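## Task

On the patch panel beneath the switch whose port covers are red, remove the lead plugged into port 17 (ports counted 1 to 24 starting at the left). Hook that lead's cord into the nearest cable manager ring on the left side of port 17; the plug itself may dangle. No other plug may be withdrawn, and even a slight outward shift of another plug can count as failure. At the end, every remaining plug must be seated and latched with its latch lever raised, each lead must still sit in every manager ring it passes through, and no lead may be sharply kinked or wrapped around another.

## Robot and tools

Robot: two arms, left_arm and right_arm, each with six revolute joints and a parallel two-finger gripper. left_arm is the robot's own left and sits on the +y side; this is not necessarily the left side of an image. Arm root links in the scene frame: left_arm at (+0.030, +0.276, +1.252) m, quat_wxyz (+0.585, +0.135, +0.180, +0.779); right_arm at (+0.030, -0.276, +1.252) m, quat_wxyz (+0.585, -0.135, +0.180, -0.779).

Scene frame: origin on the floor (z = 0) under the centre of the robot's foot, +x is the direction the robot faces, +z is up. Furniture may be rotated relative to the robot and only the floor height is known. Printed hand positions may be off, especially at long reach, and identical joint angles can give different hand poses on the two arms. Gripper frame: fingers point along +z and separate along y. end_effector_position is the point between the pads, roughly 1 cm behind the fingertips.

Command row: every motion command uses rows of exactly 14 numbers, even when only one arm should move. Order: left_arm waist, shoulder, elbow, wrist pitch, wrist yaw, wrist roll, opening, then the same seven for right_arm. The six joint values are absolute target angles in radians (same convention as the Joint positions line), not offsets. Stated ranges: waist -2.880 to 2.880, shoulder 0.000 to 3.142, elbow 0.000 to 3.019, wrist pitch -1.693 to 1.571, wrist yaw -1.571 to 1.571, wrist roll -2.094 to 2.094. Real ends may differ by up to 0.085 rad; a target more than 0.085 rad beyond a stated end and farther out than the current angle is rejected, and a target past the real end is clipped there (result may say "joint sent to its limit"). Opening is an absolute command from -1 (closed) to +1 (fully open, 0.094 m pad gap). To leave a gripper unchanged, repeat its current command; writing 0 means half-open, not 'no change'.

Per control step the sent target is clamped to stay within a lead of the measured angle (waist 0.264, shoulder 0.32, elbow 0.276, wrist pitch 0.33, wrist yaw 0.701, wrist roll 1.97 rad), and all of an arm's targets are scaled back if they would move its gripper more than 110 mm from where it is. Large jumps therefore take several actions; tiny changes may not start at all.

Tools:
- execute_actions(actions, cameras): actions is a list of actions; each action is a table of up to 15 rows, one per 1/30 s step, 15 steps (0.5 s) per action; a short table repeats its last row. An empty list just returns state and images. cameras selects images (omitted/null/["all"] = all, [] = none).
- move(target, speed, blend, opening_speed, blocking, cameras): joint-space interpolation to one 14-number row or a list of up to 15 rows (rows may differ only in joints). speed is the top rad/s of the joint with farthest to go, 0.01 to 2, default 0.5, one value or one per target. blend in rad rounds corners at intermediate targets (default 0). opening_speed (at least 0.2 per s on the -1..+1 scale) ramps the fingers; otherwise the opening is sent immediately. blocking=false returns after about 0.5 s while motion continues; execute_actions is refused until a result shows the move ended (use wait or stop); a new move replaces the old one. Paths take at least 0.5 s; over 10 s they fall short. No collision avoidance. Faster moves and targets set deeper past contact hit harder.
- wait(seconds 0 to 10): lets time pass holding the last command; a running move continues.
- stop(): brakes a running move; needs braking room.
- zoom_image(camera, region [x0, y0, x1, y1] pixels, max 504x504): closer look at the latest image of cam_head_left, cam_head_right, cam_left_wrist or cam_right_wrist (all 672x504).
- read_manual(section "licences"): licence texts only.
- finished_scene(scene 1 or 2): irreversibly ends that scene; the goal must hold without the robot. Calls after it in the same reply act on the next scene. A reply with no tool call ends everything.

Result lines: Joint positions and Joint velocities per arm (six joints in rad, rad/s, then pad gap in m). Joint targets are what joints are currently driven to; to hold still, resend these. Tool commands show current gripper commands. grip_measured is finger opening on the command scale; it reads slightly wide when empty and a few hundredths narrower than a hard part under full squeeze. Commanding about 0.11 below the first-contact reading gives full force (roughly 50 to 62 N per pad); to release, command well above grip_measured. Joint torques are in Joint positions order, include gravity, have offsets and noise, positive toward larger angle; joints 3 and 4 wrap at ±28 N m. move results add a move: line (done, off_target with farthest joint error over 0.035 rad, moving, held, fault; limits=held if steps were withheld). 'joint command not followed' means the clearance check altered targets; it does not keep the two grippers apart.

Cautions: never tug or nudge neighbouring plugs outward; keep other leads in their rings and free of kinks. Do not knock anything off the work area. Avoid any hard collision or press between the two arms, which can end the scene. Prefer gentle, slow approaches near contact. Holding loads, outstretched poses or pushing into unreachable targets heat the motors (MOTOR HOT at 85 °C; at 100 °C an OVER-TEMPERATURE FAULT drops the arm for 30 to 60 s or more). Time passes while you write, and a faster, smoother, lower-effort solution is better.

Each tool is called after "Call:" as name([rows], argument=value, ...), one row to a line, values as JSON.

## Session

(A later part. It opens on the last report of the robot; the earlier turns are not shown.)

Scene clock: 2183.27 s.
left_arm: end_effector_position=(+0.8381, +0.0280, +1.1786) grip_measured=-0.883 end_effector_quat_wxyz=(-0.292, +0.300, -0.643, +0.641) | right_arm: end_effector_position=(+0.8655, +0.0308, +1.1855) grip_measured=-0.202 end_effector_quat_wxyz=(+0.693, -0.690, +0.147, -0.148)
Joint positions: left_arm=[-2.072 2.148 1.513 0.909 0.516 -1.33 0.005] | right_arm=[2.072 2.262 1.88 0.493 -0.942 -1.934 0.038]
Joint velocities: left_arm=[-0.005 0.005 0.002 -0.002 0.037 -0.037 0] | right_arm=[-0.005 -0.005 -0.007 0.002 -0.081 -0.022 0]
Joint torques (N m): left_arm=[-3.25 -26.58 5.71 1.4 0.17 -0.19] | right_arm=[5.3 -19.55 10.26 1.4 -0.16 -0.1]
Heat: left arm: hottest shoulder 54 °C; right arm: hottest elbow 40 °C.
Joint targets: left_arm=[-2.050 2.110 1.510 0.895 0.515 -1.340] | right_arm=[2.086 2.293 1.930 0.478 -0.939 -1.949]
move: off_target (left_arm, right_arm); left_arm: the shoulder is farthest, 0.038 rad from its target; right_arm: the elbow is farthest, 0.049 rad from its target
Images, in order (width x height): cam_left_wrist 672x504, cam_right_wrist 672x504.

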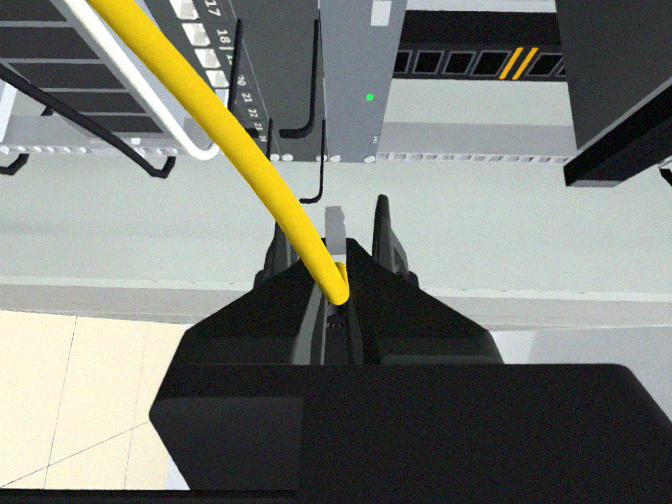

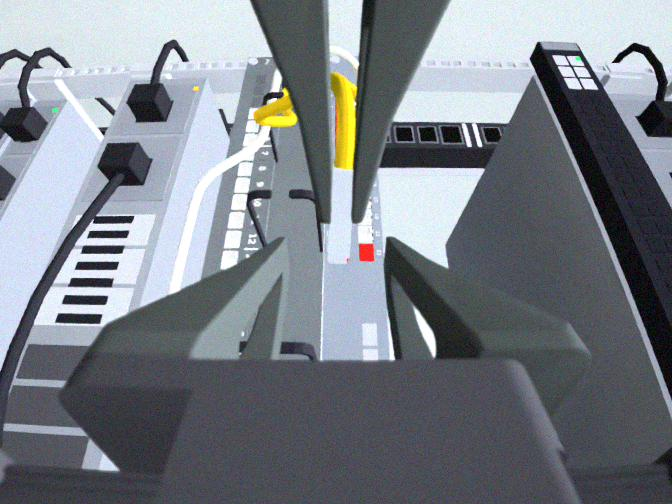

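Call:
move(target=[-2.05,2.11,1.51,0.895,0.515,-1.34,-1,2.096,2.293,1.929,0.477,-0.932,-1.951,-0.2], speed=0.2, cameras=["cam_right_wrist"])

Call:
move(target=[-2.05,2.11,1.51,0.895,0.515,-1.34,-1,2.096,2.293,1.929,0.477,-0.932,-1.951,-0.6], opening_speed=0.4, cameras=["cam_right_wrist","cam_left_wrist"])

Call:
zoom_image(camera="cam_right_wrist", region=[250, 120, 430, 300])

Call:
zoom_image(camera="cam_left_wrist", region=[240, 160, 440, 310])

Scene clock: 2196.37 s.
left_arm: end_effector_position=(+0.8381, +0.0280, +1.1786) grip_measured=-0.883 end_effector_quat_wxyz=(-0.292, +0.300, -0.643, +0.641) | right_arm: end_effector_position=(+0.8645, +0.0363, +1.1866) grip_measured=-0.202 end_effector_quat_wxyz=(+0.693, -0.690, +0.147, -0.149)
Joint positions: left_arm=[-2.072 2.148 1.513 0.909 0.516 -1.33 0.005] | right_arm=[2.08 2.262 1.88 0.491 -0.935 -1.937 0.038]
Joint velocities: left_arm=[-0.015 0.005 -0.007 0.007 0.037 0.066 0] | right_arm=[-0.005 -0.005 0.002 -0.012 -0.007 -0.022 0]
Joint torques (N m): left_arm=[-2.67 -26.58 5.83 1.42 0.15 -0.19] | right_arm=[5.83 -20.31 10.45 1.43 -0.09 -0.11]
Heat: left arm: hottest shoulder 54 °C; right arm: hottest elbow 42 °C.
Joint targets: left_arm=[-2.050 2.110 1.510 0.895 0.515 -1.340] | right_arm=[2.096 2.293 1.929 0.478 -0.931 -1.952]
move: off_target (left_arm, right_arm); left_arm: the shoulder is farthest, 0.038 rad from its target; right_arm: the elbow is farthest, 0.049 rad from its target
Images, in order (width x height): cam_right_wrist 672x504.

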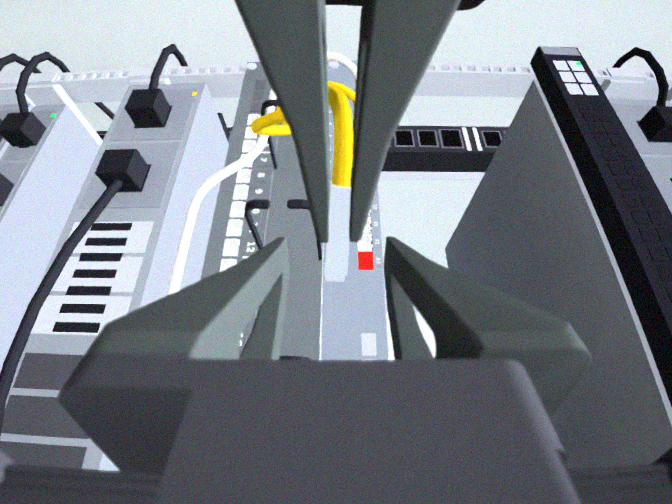

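Scene clock: 2197.70 s.
left_arm: end_effector_position=(+0.8381, +0.0280, +1.1786) grip_measured=-0.883 end_effector_quat_wxyz=(-0.292, +0.300, -0.643, +0.641) | right_arm: end_effector_position=(+0.8641, +0.0365, +1.1854) grip_measured=-0.598 end_effector_quat_wxyz=(+0.692, -0.691, +0.147, -0.148)
Joint positions: left_arm=[-2.072 2.148 1.513 0.909 0.516 -1.33 0.005] | right_arm=[2.08 2.264 1.88 0.491 -0.935 -1.937 0.019]
Joint velocities: left_arm=[-0.015 0.005 -0.012 0.007 -0.022 0.007 0] | right_arm=[-0.005 0.005 -0.012 0.012 -0.007 0.022 -0.001]
Joint torques (N m): left_arm=[-2.84 -26.05 5.91 1.31 0.16 -0.16] | right_arm=[5.42 -20.37 10.29 1.26 -0.17 -0.02]
Heat: left arm: hottest shoulder 54 °C; right arm: hottest elbow 43 °C.
Joint targets: left_arm=[-2.050 2.110 1.510 0.895 0.515 -1.340] | right_arm=[2.096 2.294 1.929 0.478 -0.932 -1.951]
move: off_target (left_arm, right_arm); left_arm: the shoulder is farthest, 0.038 rad from its target; right_arm: the elbow is farthest, 0.049 rad from its target
Images, in order (width x height): cam_left_wrist 672x504, cam_right_wrist 672x504.

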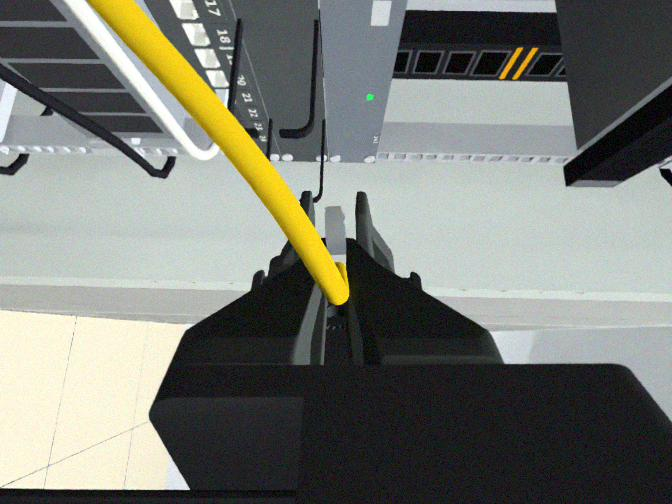

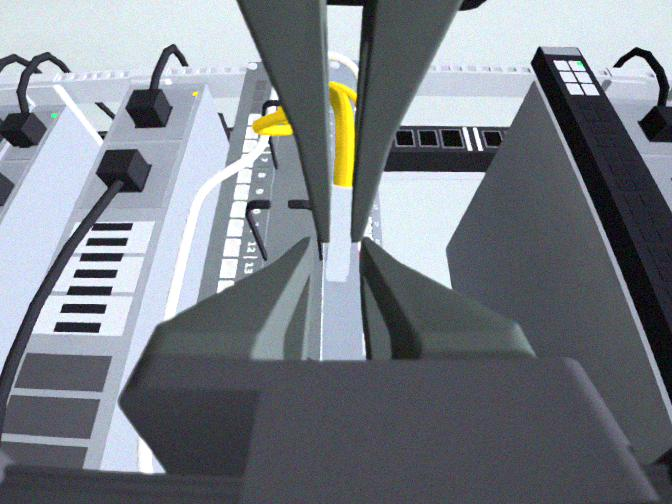

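Scaled by 2.800 from the camera's 672x504 image, which has a finer 960x720 frame.

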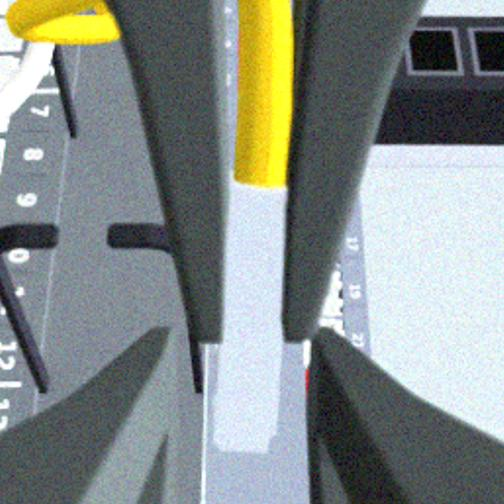

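Scaled by 2.520 from the camera's 672x504 image, which has a finer 960x720 frame.

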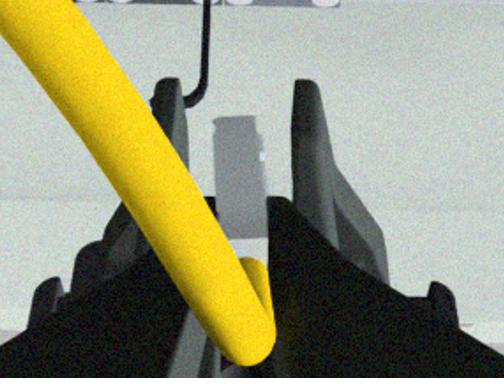

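Call:
move(target=[-2.05,2.11,1.51,0.895,0.515,-1.34,-1,2.096,2.293,1.929,0.477,-0.932,-1.951,-1], opening_speed=0.3, cameras=["cam_right_wrist","cam_left_wrist"])

Call:
zoom_image(camera="cam_right_wrist", region=[250, 120, 430, 300])

Call:
zoom_image(camera="cam_left_wrist", region=[240, 160, 440, 310])

Scene clock: 2208.50 s.
left_arm: end_effector_position=(+0.8381, +0.0280, +1.1786) grip_measured=-0.883 end_effector_quat_wxyz=(-0.292, +0.300, -0.643, +0.641) | right_arm: end_effector_position=(+0.8637, +0.0377, +1.1857) grip_measured=-0.859 end_effector_quat_wxyz=(+0.693, -0.690, +0.150, -0.145)
Joint positions: left_arm=[-2.072 2.148 1.513 0.909 0.516 -1.33 0.005] | right_arm=[2.082 2.264 1.88 0.491 -0.935 -1.927 0.007]
Joint velocities: left_arm=[-0.005 -0.005 -0.022 -0.022 -0.037 -0.022 -0.001] | right_arm=[-0.015 -0.005 -0.007 0.017 -0.022 -0.007 0]
Joint torques (N m): left_arm=[-3.08 -26.23 5.76 1.37 0.16 -0.17] | right_arm=[4.78 -20.37 10.09 1.42 -0.15 -0.13]
Heat: left arm: hottest shoulder 54 °C; right arm: hottest elbow 44 °C.
Joint targets: left_arm=[-2.050 2.110 1.510 0.896 0.515 -1.340] | right_arm=[2.097 2.293 1.929 0.477 -0.932 -1.942]
move: off_target (left_arm, right_arm); left_arm: the shoulder is farthest, 0.038 rad from its target; right_arm: the elbow is farthest, 0.049 rad from its target
Images, in order (width x height): cam_left_wrist 672x504, cam_right_wrist 672x504.

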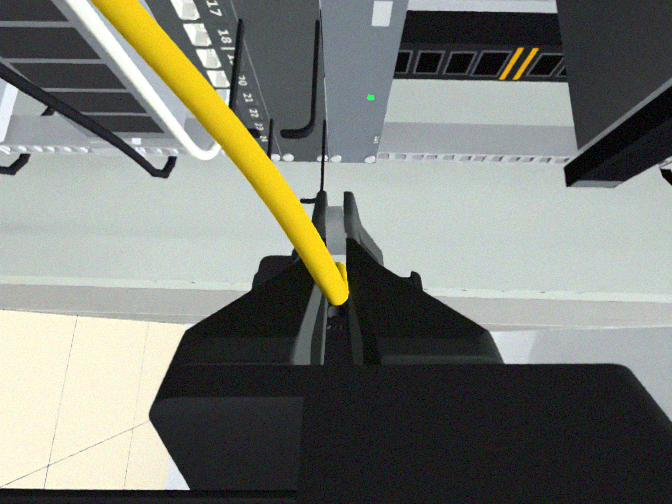

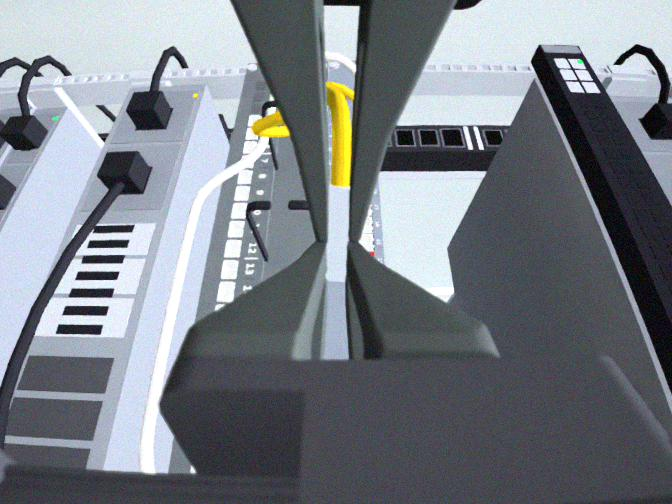

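Scaled by 2.800 from the camera's 672x504 image, which has a finer 960x720 frame.

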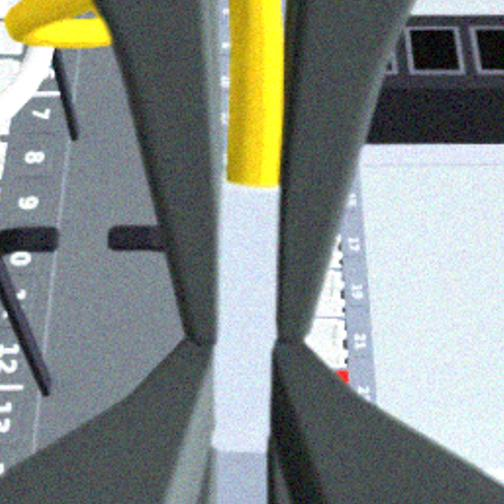

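Scaled by 2.520 from the camera's 672x504 image, which has a finer 960x720 frame.

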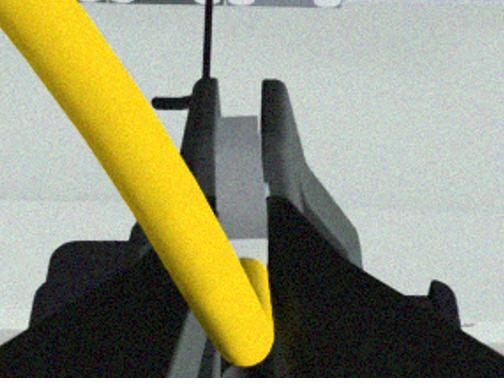

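Call:
move(target=[-2.05,2.11,1.51,0.895,0.515,-1.34,-0.6,2.096,2.293,1.929,0.477,-0.932,-1.942,-1], opening_speed=0.3, cameras=["cam_right_wrist","cam_left_wrist"])

Call:
zoom_image(camera="cam_right_wrist", region=[200, 0, 504, 304])

Scene clock: 2219.43 s.
left_arm: end_effector_position=(+0.8385, +0.0282, +1.1797) grip_measured=-0.604 end_effector_quat_wxyz=(-0.293, +0.300, -0.643, +0.641) | right_arm: end_effector_position=(+0.8637, +0.0377, +1.1857) grip_measured=-0.861 end_effector_quat_wxyz=(+0.693, -0.690, +0.147, -0.148)
Joint positions: left_arm=[-2.072 2.146 1.513 0.909 0.516 -1.33 0.019] | right_arm=[2.082 2.264 1.88 0.491 -0.935 -1.937 0.007]
Joint velocities: left_arm=[-0.005 -0.005 -0.002 -0.002 0.007 0.051 0] | right_arm=[0.005 -0.005 -0.012 0.017 0.037 -0.037 -0.001]
Joint torques (N m): left_arm=[-2.96 -26.17 5.71 1.32 0.15 -0.2] | right_arm=[5.07 -20.37 10.24 1.29 -0.13 -0.08]
Heat: left arm: hottest shoulder 54 °C; right arm: hottest elbow 44 °C.
Joint targets: left_arm=[-2.051 2.111 1.510 0.895 0.515 -1.340] | right_arm=[2.095 2.293 1.929 0.477 -0.932 -1.951]
move: off_target (left_arm, right_arm); left_arm: the shoulder is farthest, 0.036 rad from its target; right_arm: the elbow is farthest, 0.049 rad from its target
Images, in order (width x height): cam_left_wrist 672x504, cam_right_wrist 672x504.

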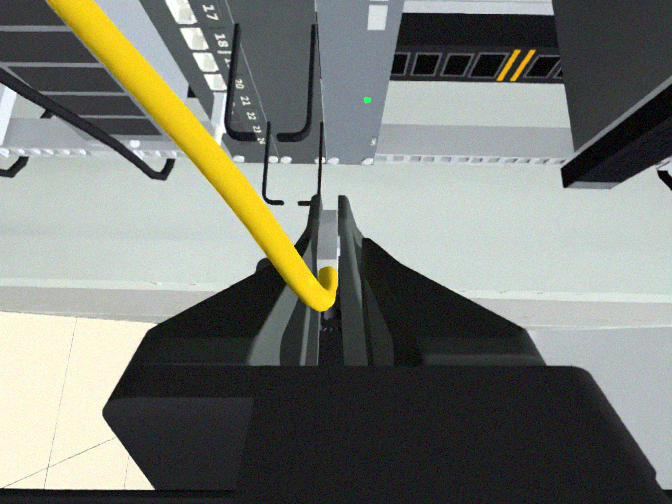

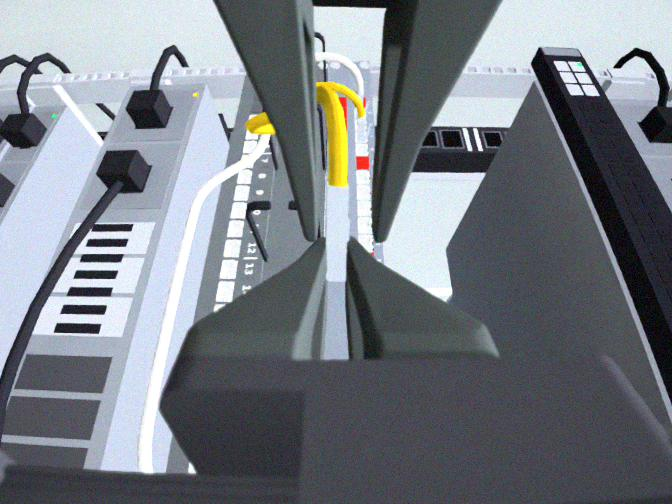

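Scaled by 1.658 from the camera's 672x504 image, which has a finer 960x720 frame.

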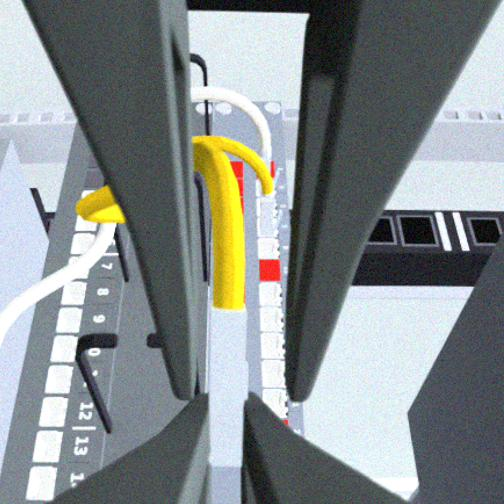

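Call:
move(target=[-2.05,2.11,1.51,0.895,0.515,-1.34,-0.1,2.096,2.293,1.929,0.477,-0.932,-1.942,-1], opening_speed=1, cameras=[])

Call:
move([
  [-2.02,2.083,1.395,0.98,0.538,-1.345,-0.1,2.096,2.293,1.929,0.477,-0.932,-1.942,-1],
  [-1.97,2.02,1.153,1.166,0.606,-1.361,-0.1,2.096,2.293,1.929,0.477,-0.932,-1.942,-1],
], speed=0.3, blend=0.02)

Call:
zoom_image(camera="cam_right_wrist", region=[200, 0, 504, 304])

Call:
zoom_image(camera="cam_left_wrist", region=[150, 0, 550, 300])

Scene clock: 2252.53 s.
left_arm: end_effector_position=(+0.8398, +0.0309, +1.1814) grip_measured=-0.104 end_effector_quat_wxyz=(-0.295, +0.300, -0.642, +0.641) | right_arm: end_effector_position=(+0.8632, +0.0380, +1.1840) grip_measured=-0.861 end_effector_quat_wxyz=(+0.692, -0.691, +0.148, -0.146)
Joint positions: left_arm=[-2.069 2.143 1.513 0.909 0.516 -1.33 0.042] | right_arm=[2.082 2.265 1.88 0.488 -0.935 -1.937 0.007]
Joint velocities: left_arm=[0.005 0.005 -0.012 -0.007 -0.037 -0.007 0] | right_arm=[-0.005 0.005 0.007 0.007 0.081 0.022 0]
Joint torques (N m): left_arm=[-3.02 -25.82 5.82 1.43 0.16 -0.17] | right_arm=[5.42 -20.95 10.4 1.42 -0.13 -0.03]
Heat: left arm: hottest shoulder 61 °C; right arm: hottest elbow 45 °C.
Joint targets: left_arm=[-2.049 2.109 1.510 0.895 0.515 -1.340] | right_arm=[2.096 2.293 1.929 0.476 -0.932 -1.942]
move: off_target (right_arm); right_arm: the elbow is farthest, 0.049 rad from its target
No camera images: "cameras" was empty.

Scene clock: 2254.43 s.
left_arm: end_effector_position=(+0.7376, +0.0912, +1.1568) grip_measured=-0.103 end_effector_quat_wxyz=(-0.279, +0.305, -0.654, +0.634) | right_arm: end_effector_position=(+0.8632, +0.0380, +1.1840) grip_measured=-0.861 end_effector_quat_wxyz=(+0.692, -0.691, +0.148, -0.146)
Joint positions: left_arm=[-1.986 2.049 1.158 1.136 0.603 -1.346 0.042] | right_arm=[2.082 2.265 1.88 0.488 -0.935 -1.937 0.007]
Joint velocities: left_arm=[-0.005 -0.005 0.007 -0.002 0.037 -0.139 -0.001] | right_arm=[-0.015 -0.015 -0.012 -0.007 -0.037 0.037 0]
Joint torques (N m): left_arm=[-2.14 -22.07 3.47 2.86 0.29 -0.22] | right_arm=[5.71 -20.54 10.19 1.63 -0.12 0.02]
Heat: left arm: hottest shoulder 61 °C; right arm: hottest elbow 45 °C.
Joint targets: left_arm=[-1.970 2.020 1.153 1.165 0.606 -1.360] | right_arm=[2.096 2.293 1.929 0.477 -0.932 -1.942]
move: off_target (right_arm); right_arm: the elbow is farthest, 0.049 rad from its target

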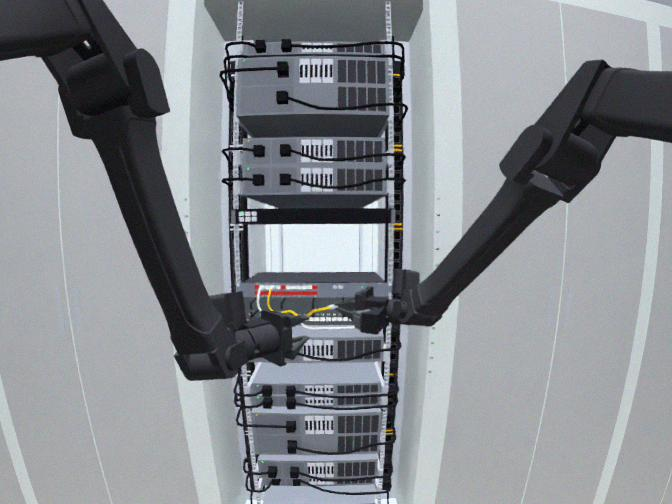

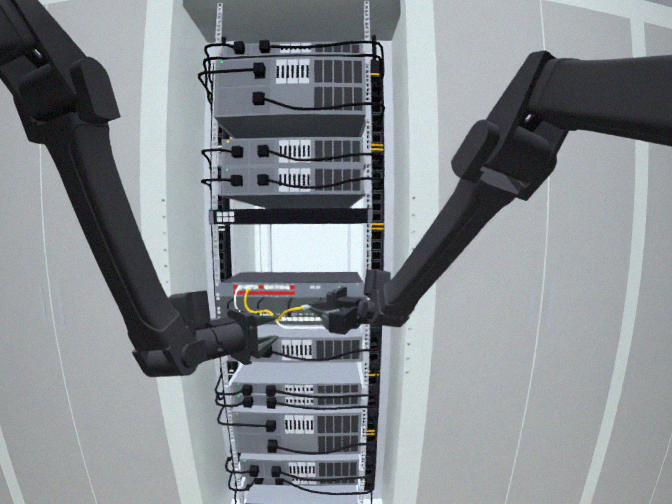

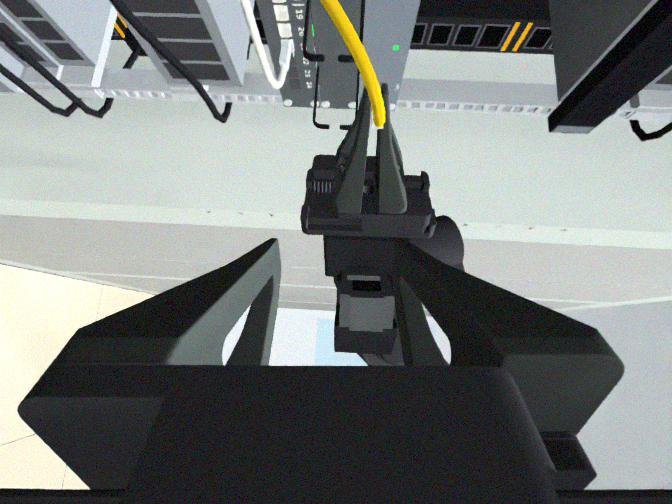

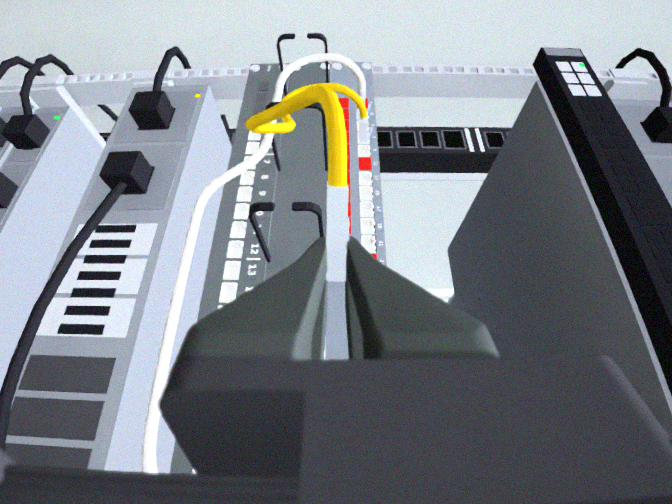

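Scaled by 1.658 from the camera's 672x504 image, which has a finer 960x720 frame.

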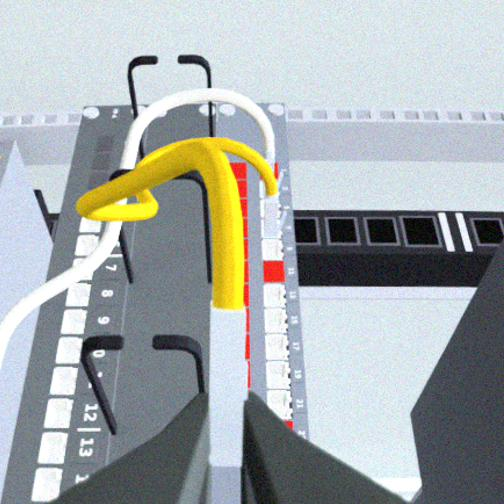

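Scaled by 1.260 from the camera's 672x504 image, which has a finer 960x720 frame.

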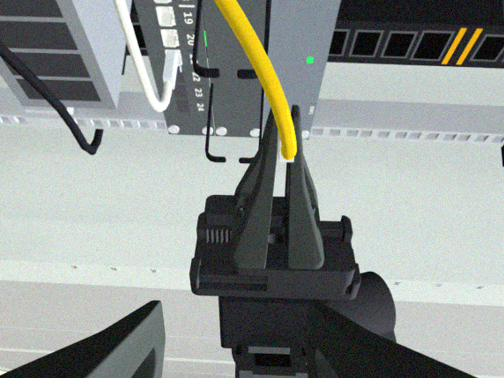

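Call:
zoom_image(camera="cam_head_left", region=[235, 265, 365, 345])

Call:
zoom_image(camera="cam_head_right", region=[215, 265, 345, 345])

Call:
zoom_image(camera="cam_right_wrist", region=[220, 20, 380, 190])

Scaled by 3.877 from the camera's 672x504 image, which has a finer 960x720 frame.

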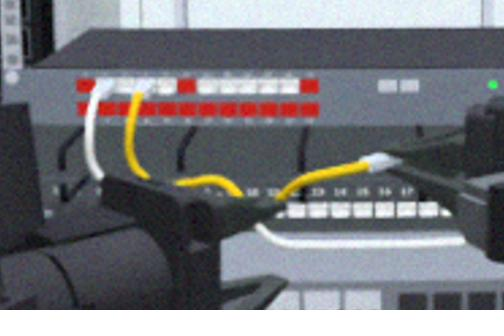

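Scaled by 3.877 from the camera's 672x504 image, which has a finer 960x720 frame.

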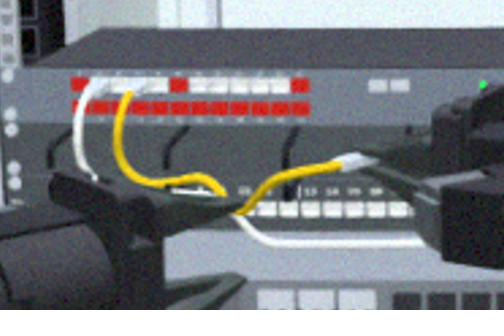

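Scaled by 2.965 from the camera's 672x504 image, which has a finer 960x720 frame.

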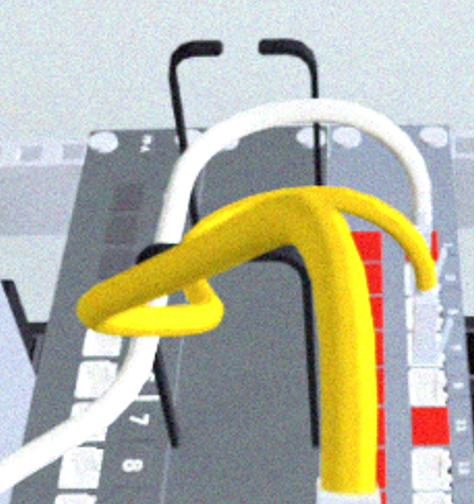

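Call:
move(target=[-1.693,1.998,1.258,1.128,0.869,-1.488,-0.1,2.096,2.293,1.929,0.477,-0.932,-1.942,-1], speed=0.4, cameras=["cam_left_wrist","cam_head_left"])

Call:
zoom_image(camera="cam_head_left", region=[235, 265, 365, 345])

Scene clock: 2337.70 s.
left_arm: end_effector_position=(+0.7656, +0.2634, +1.1659) grip_measured=-0.103 end_effector_quat_wxyz=(-0.287, +0.309, -0.647, +0.635) | right_arm: end_effector_position=(+0.8632, +0.0380, +1.1840) grip_measured=-0.861 end_effector_quat_wxyz=(+0.692, -0.691, +0.148, -0.146)
Joint positions: left_arm=[-1.697 2.023 1.23 1.136 0.865 -1.473 0.042] | right_arm=[2.082 2.265 1.88 0.488 -0.935 -1.937 0.007]
Joint velocities: left_arm=[-0.015 0.015 -0.022 0.012 -0.022 -0.081 -0.001] | right_arm=[0.005 -0.015 -0.007 -0.012 0.007 -0.051 0]
Joint torques (N m): left_arm=[-0.56 -22.65 6.94 1.44 0.19 -0.24] | right_arm=[6.18 -20.66 10.36 1.42 -0.08 -0.01]
Heat: left arm: hottest shoulder 56 °C; right arm: hottest elbow 47 °C.
Joint targets: left_arm=[-1.693 1.998 1.259 1.128 0.868 -1.488] | right_arm=[2.096 2.293 1.929 0.477 -0.932 -1.942]
move: off_target (right_arm); right_arm: the elbow is farthest, 0.049 rad from its target
Images, in order (width x height): cam_head_left 672x504, cam_left_wrist 672x504.

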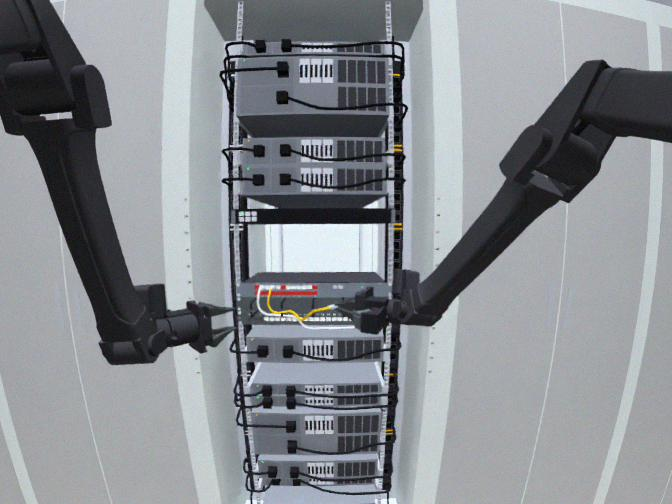

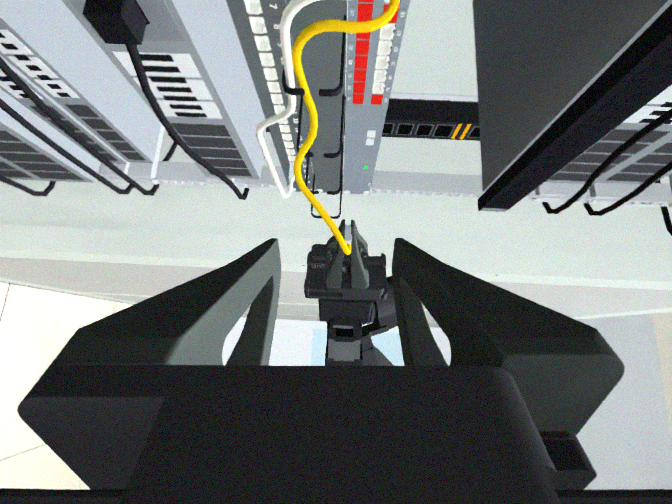

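Scaled by 3.877 from the camera's 672x504 image, which has a finer 960x720 frame.

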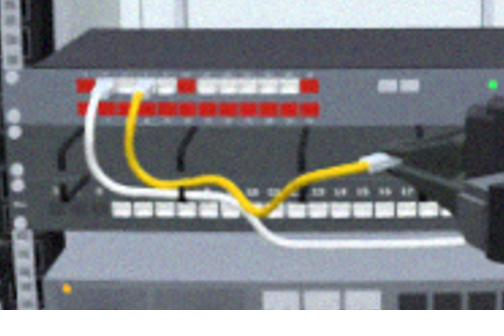

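Call:
zoom_image(camera="cam_left_wrist", region=[220, 0, 420, 260])

Scaled by 1.938 from the camera's 672x504 image, which has a finer 960x720 frame.

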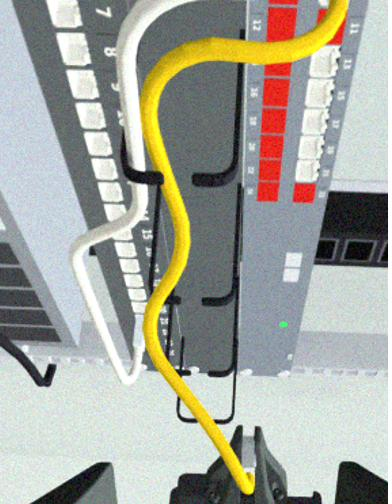

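Call:
zoom_image(camera="cam_left_wrist", region=[270, 60, 360, 180])

Call:
zoom_image(camera="cam_head_left", region=[250, 295, 310, 335])

Call:
zoom_image(camera="cam_right_wrist", region=[230, 70, 310, 150])

Scaled by 4.200 from the camera's 672x504 image, which has a finer 960x720 frame.

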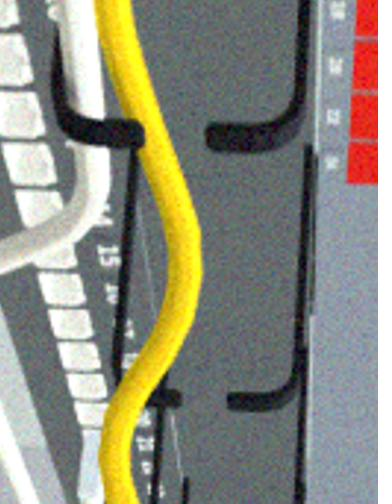

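Scaled by 8.400 from the camera's 672x504 image, which has a finer 960x720 frame.

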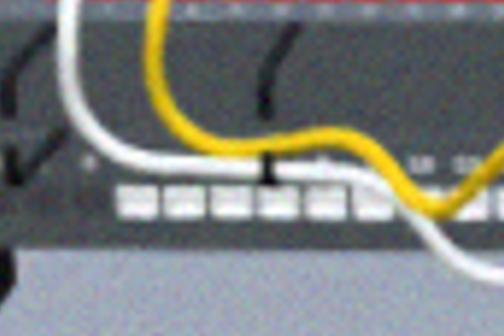

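This scene's latest camera images include none from cam_right_wrist. They are from: cam_head_left, cam_left_wrist. cam_right_wrist's image comes with the result of a call that names it in "cameras".

Call:
move(target=[-1.693,1.998,1.258,1.128,0.869,-1.488,-0.1,2.15,2.265,1.735,0.79,-0.496,-1.85,-1], speed=0.3)

Call:
zoom_image(camera="cam_left_wrist", region=[220, 0, 420, 260])

Scene clock: 2377.40 s.
left_arm: end_effector_position=(+0.7655, +0.2632, +1.1660) grip_measured=-0.103 end_effector_quat_wxyz=(-0.286, +0.309, -0.647, +0.636) | right_arm: end_effector_position=(+0.8739, +0.0289, +1.1637) grip_measured=-0.861 end_effector_quat_wxyz=(+0.639, -0.657, +0.279, -0.285)
Joint positions: left_arm=[-1.697 2.023 1.23 1.136 0.867 -1.474 0.042] | right_arm=[2.129 2.265 1.74 0.764 -0.499 -1.868 0.007]
Joint velocities: left_arm=[-0.015 -0.005 0.007 0.002 -0.007 0.037 0.001] | right_arm=[-0.015 -0.005 0.002 -0.002 -0.007 0.081 0.001]
Joint torques (N m): left_arm=[-0.85 -22.77 6.78 1.46 0.23 -0.25] | right_arm=[6.71 -22.24 5.74 3.12 -0.07 0.28]
Heat: left arm: hottest shoulder 57 °C; right arm: hottest elbow 47 °C.
Joint targets: left_arm=[-1.693 1.998 1.258 1.128 0.870 -1.488] | right_arm=[2.150 2.265 1.735 0.790 -0.496 -1.850]
move: done

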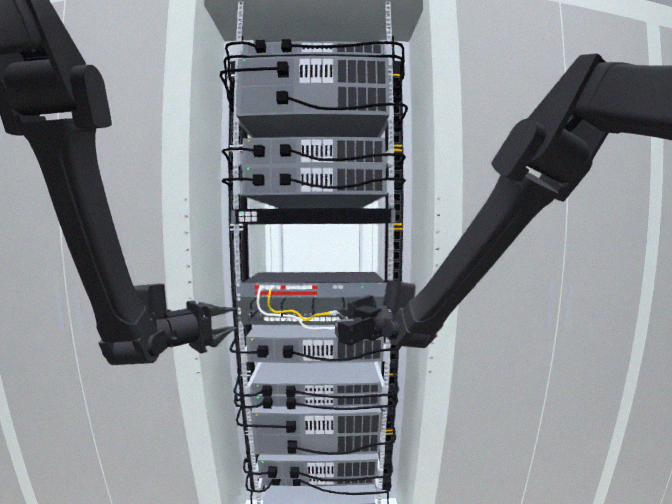

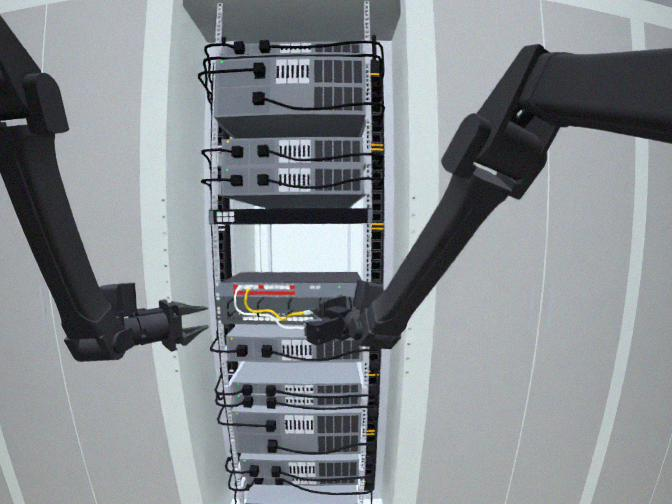

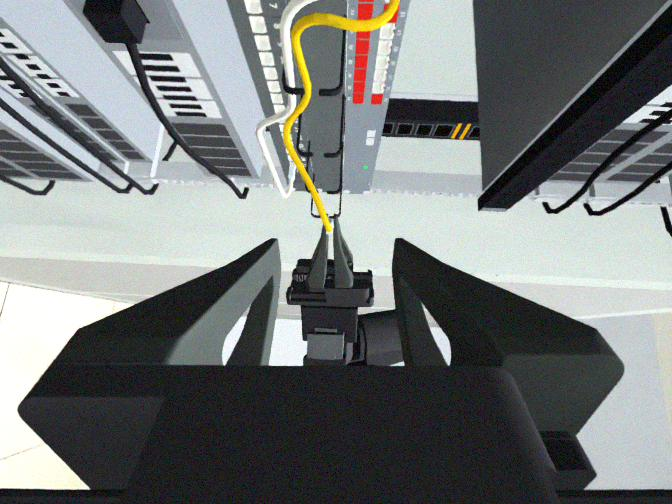

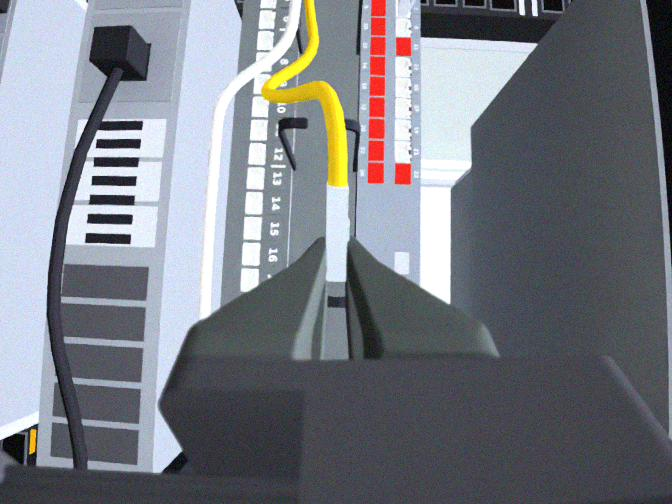

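Scaled by 1.938 from the camera's 672x504 image, which has a finer 960x720 frame.

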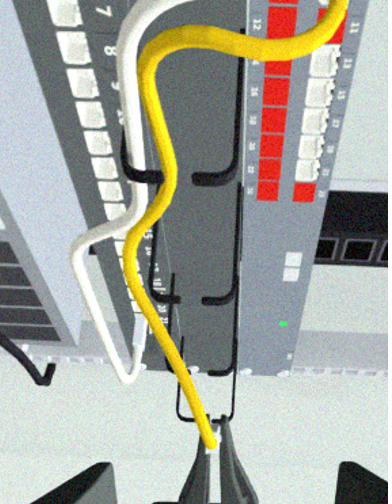

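Call:
move(target=[-1.693,1.998,1.258,1.128,0.869,-1.488,-0.1,2.235,2.335,1.75,0.935,-0.05,-1.845,-1], speed=0.3)

Call:
zoom_image(camera="cam_left_wrist", region=[220, 0, 420, 260])

Call:
zoom_image(camera="cam_right_wrist", region=[200, 0, 504, 304])

Scene clock: 2388.93 s.
left_arm: end_effector_position=(+0.7655, +0.2632, +1.1660) grip_measured=-0.103 end_effector_quat_wxyz=(-0.286, +0.309, -0.647, +0.636) | right_arm: end_effector_position=(+0.8835, +0.0339, +1.1613) grip_measured=-0.861 end_effector_quat_wxyz=(+0.574, -0.593, +0.396, -0.403)
Joint positions: left_arm=[-1.697 2.023 1.23 1.136 0.867 -1.474 0.042] | right_arm=[2.215 2.31 1.74 0.912 -0.051 -1.863 0.007]
Joint velocities: left_arm=[-0.024 0.005 0.017 0.012 0.007 -0.022 0] | right_arm=[-0.005 0.005 -0.012 -0.012 0.081 0.022 0]
Joint torques (N m): left_arm=[-0.79 -22.83 6.76 1.43 0.19 -0.22] | right_arm=[5.95 -19.49 6.54 3.38 -0.1 0.32]
Heat: left arm: hottest shoulder 57 °C; right arm: hottest elbow 44 °C.
Joint targets: left_arm=[-1.693 1.998 1.258 1.128 0.869 -1.488] | right_arm=[2.235 2.335 1.750 0.936 -0.049 -1.845]
move: done

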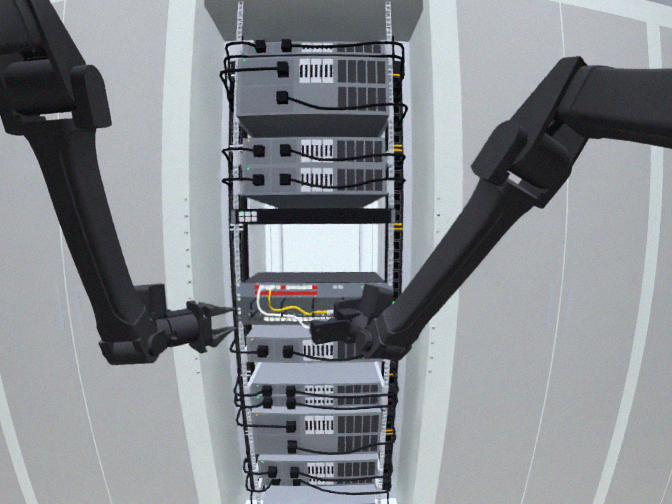

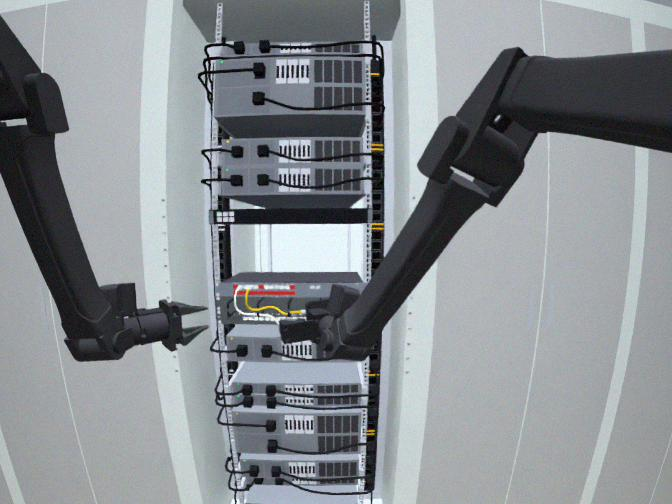

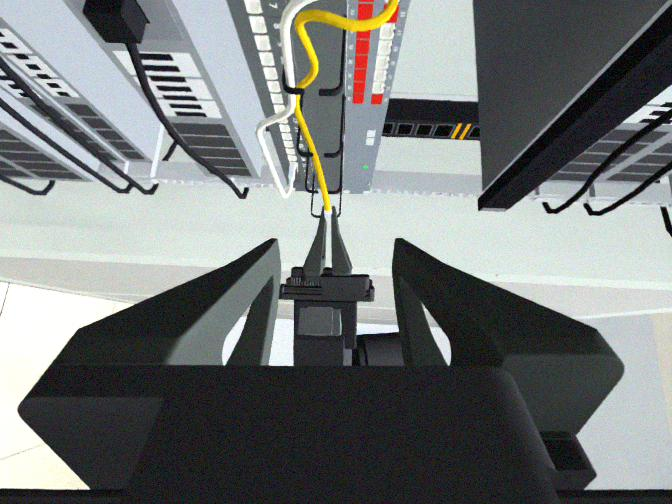

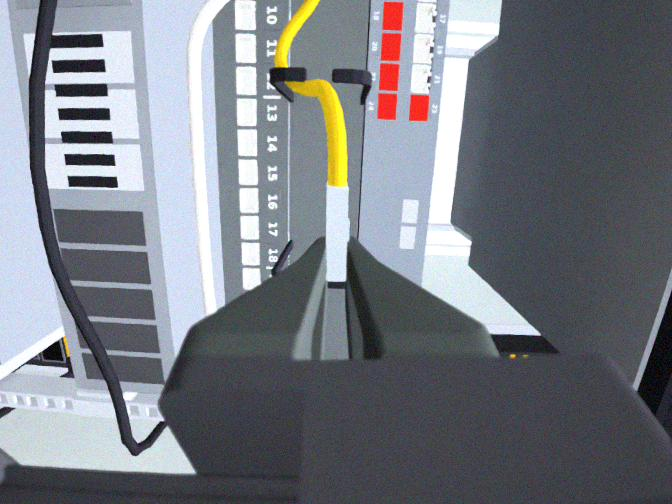

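Scaled by 1.938 from the camera's 672x504 image, which has a finer 960x720 frame.

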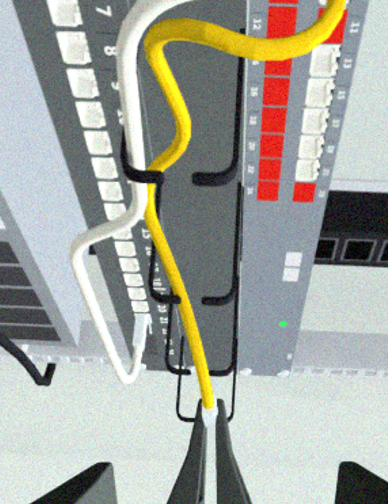

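Scaled by 1.658 from the camera's 672x504 image, which has a finer 960x720 frame.

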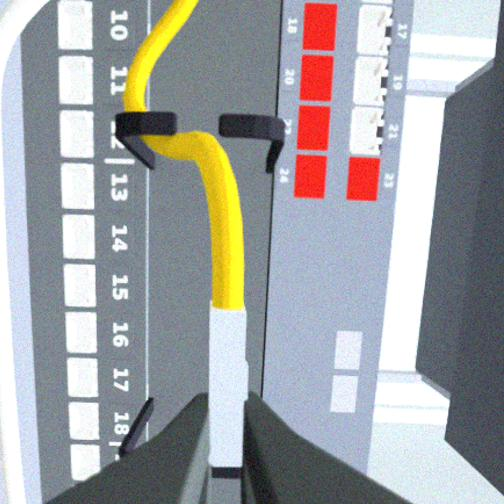

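Call:
zoom_image(camera="cam_left_wrist", region=[280, 120, 360, 220])

Call:
zoom_image(camera="cam_right_wrist", region=[250, 20, 400, 170])

Call:
zoom_image(camera="cam_head_left", region=[250, 285, 350, 335])

Scaled by 5.040 from the camera's 672x504 image, which has a finer 960x720 frame.

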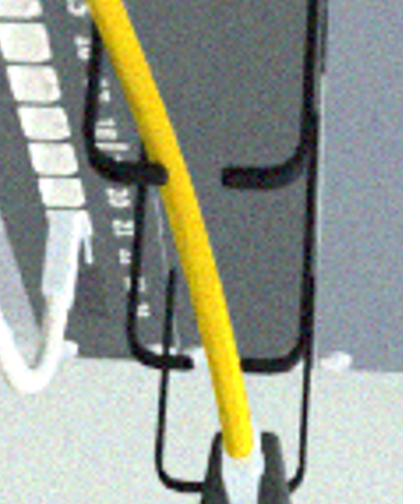

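Scaled by 3.360 from the camera's 672x504 image, which has a finer 960x720 frame.

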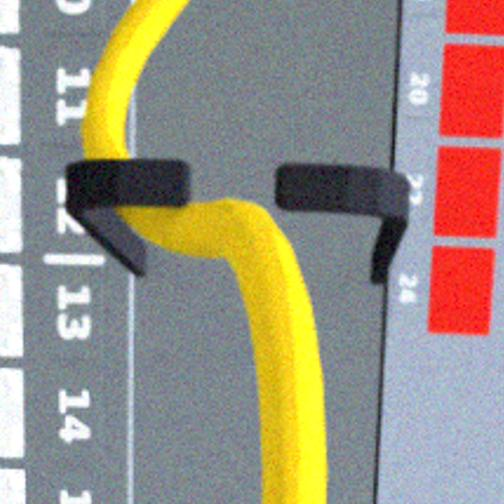

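Scaled by 5.040 from the camera's 672x504 image, which has a finer 960x720 frame.

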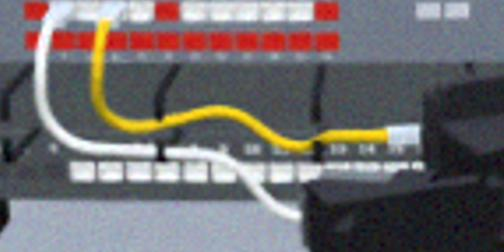

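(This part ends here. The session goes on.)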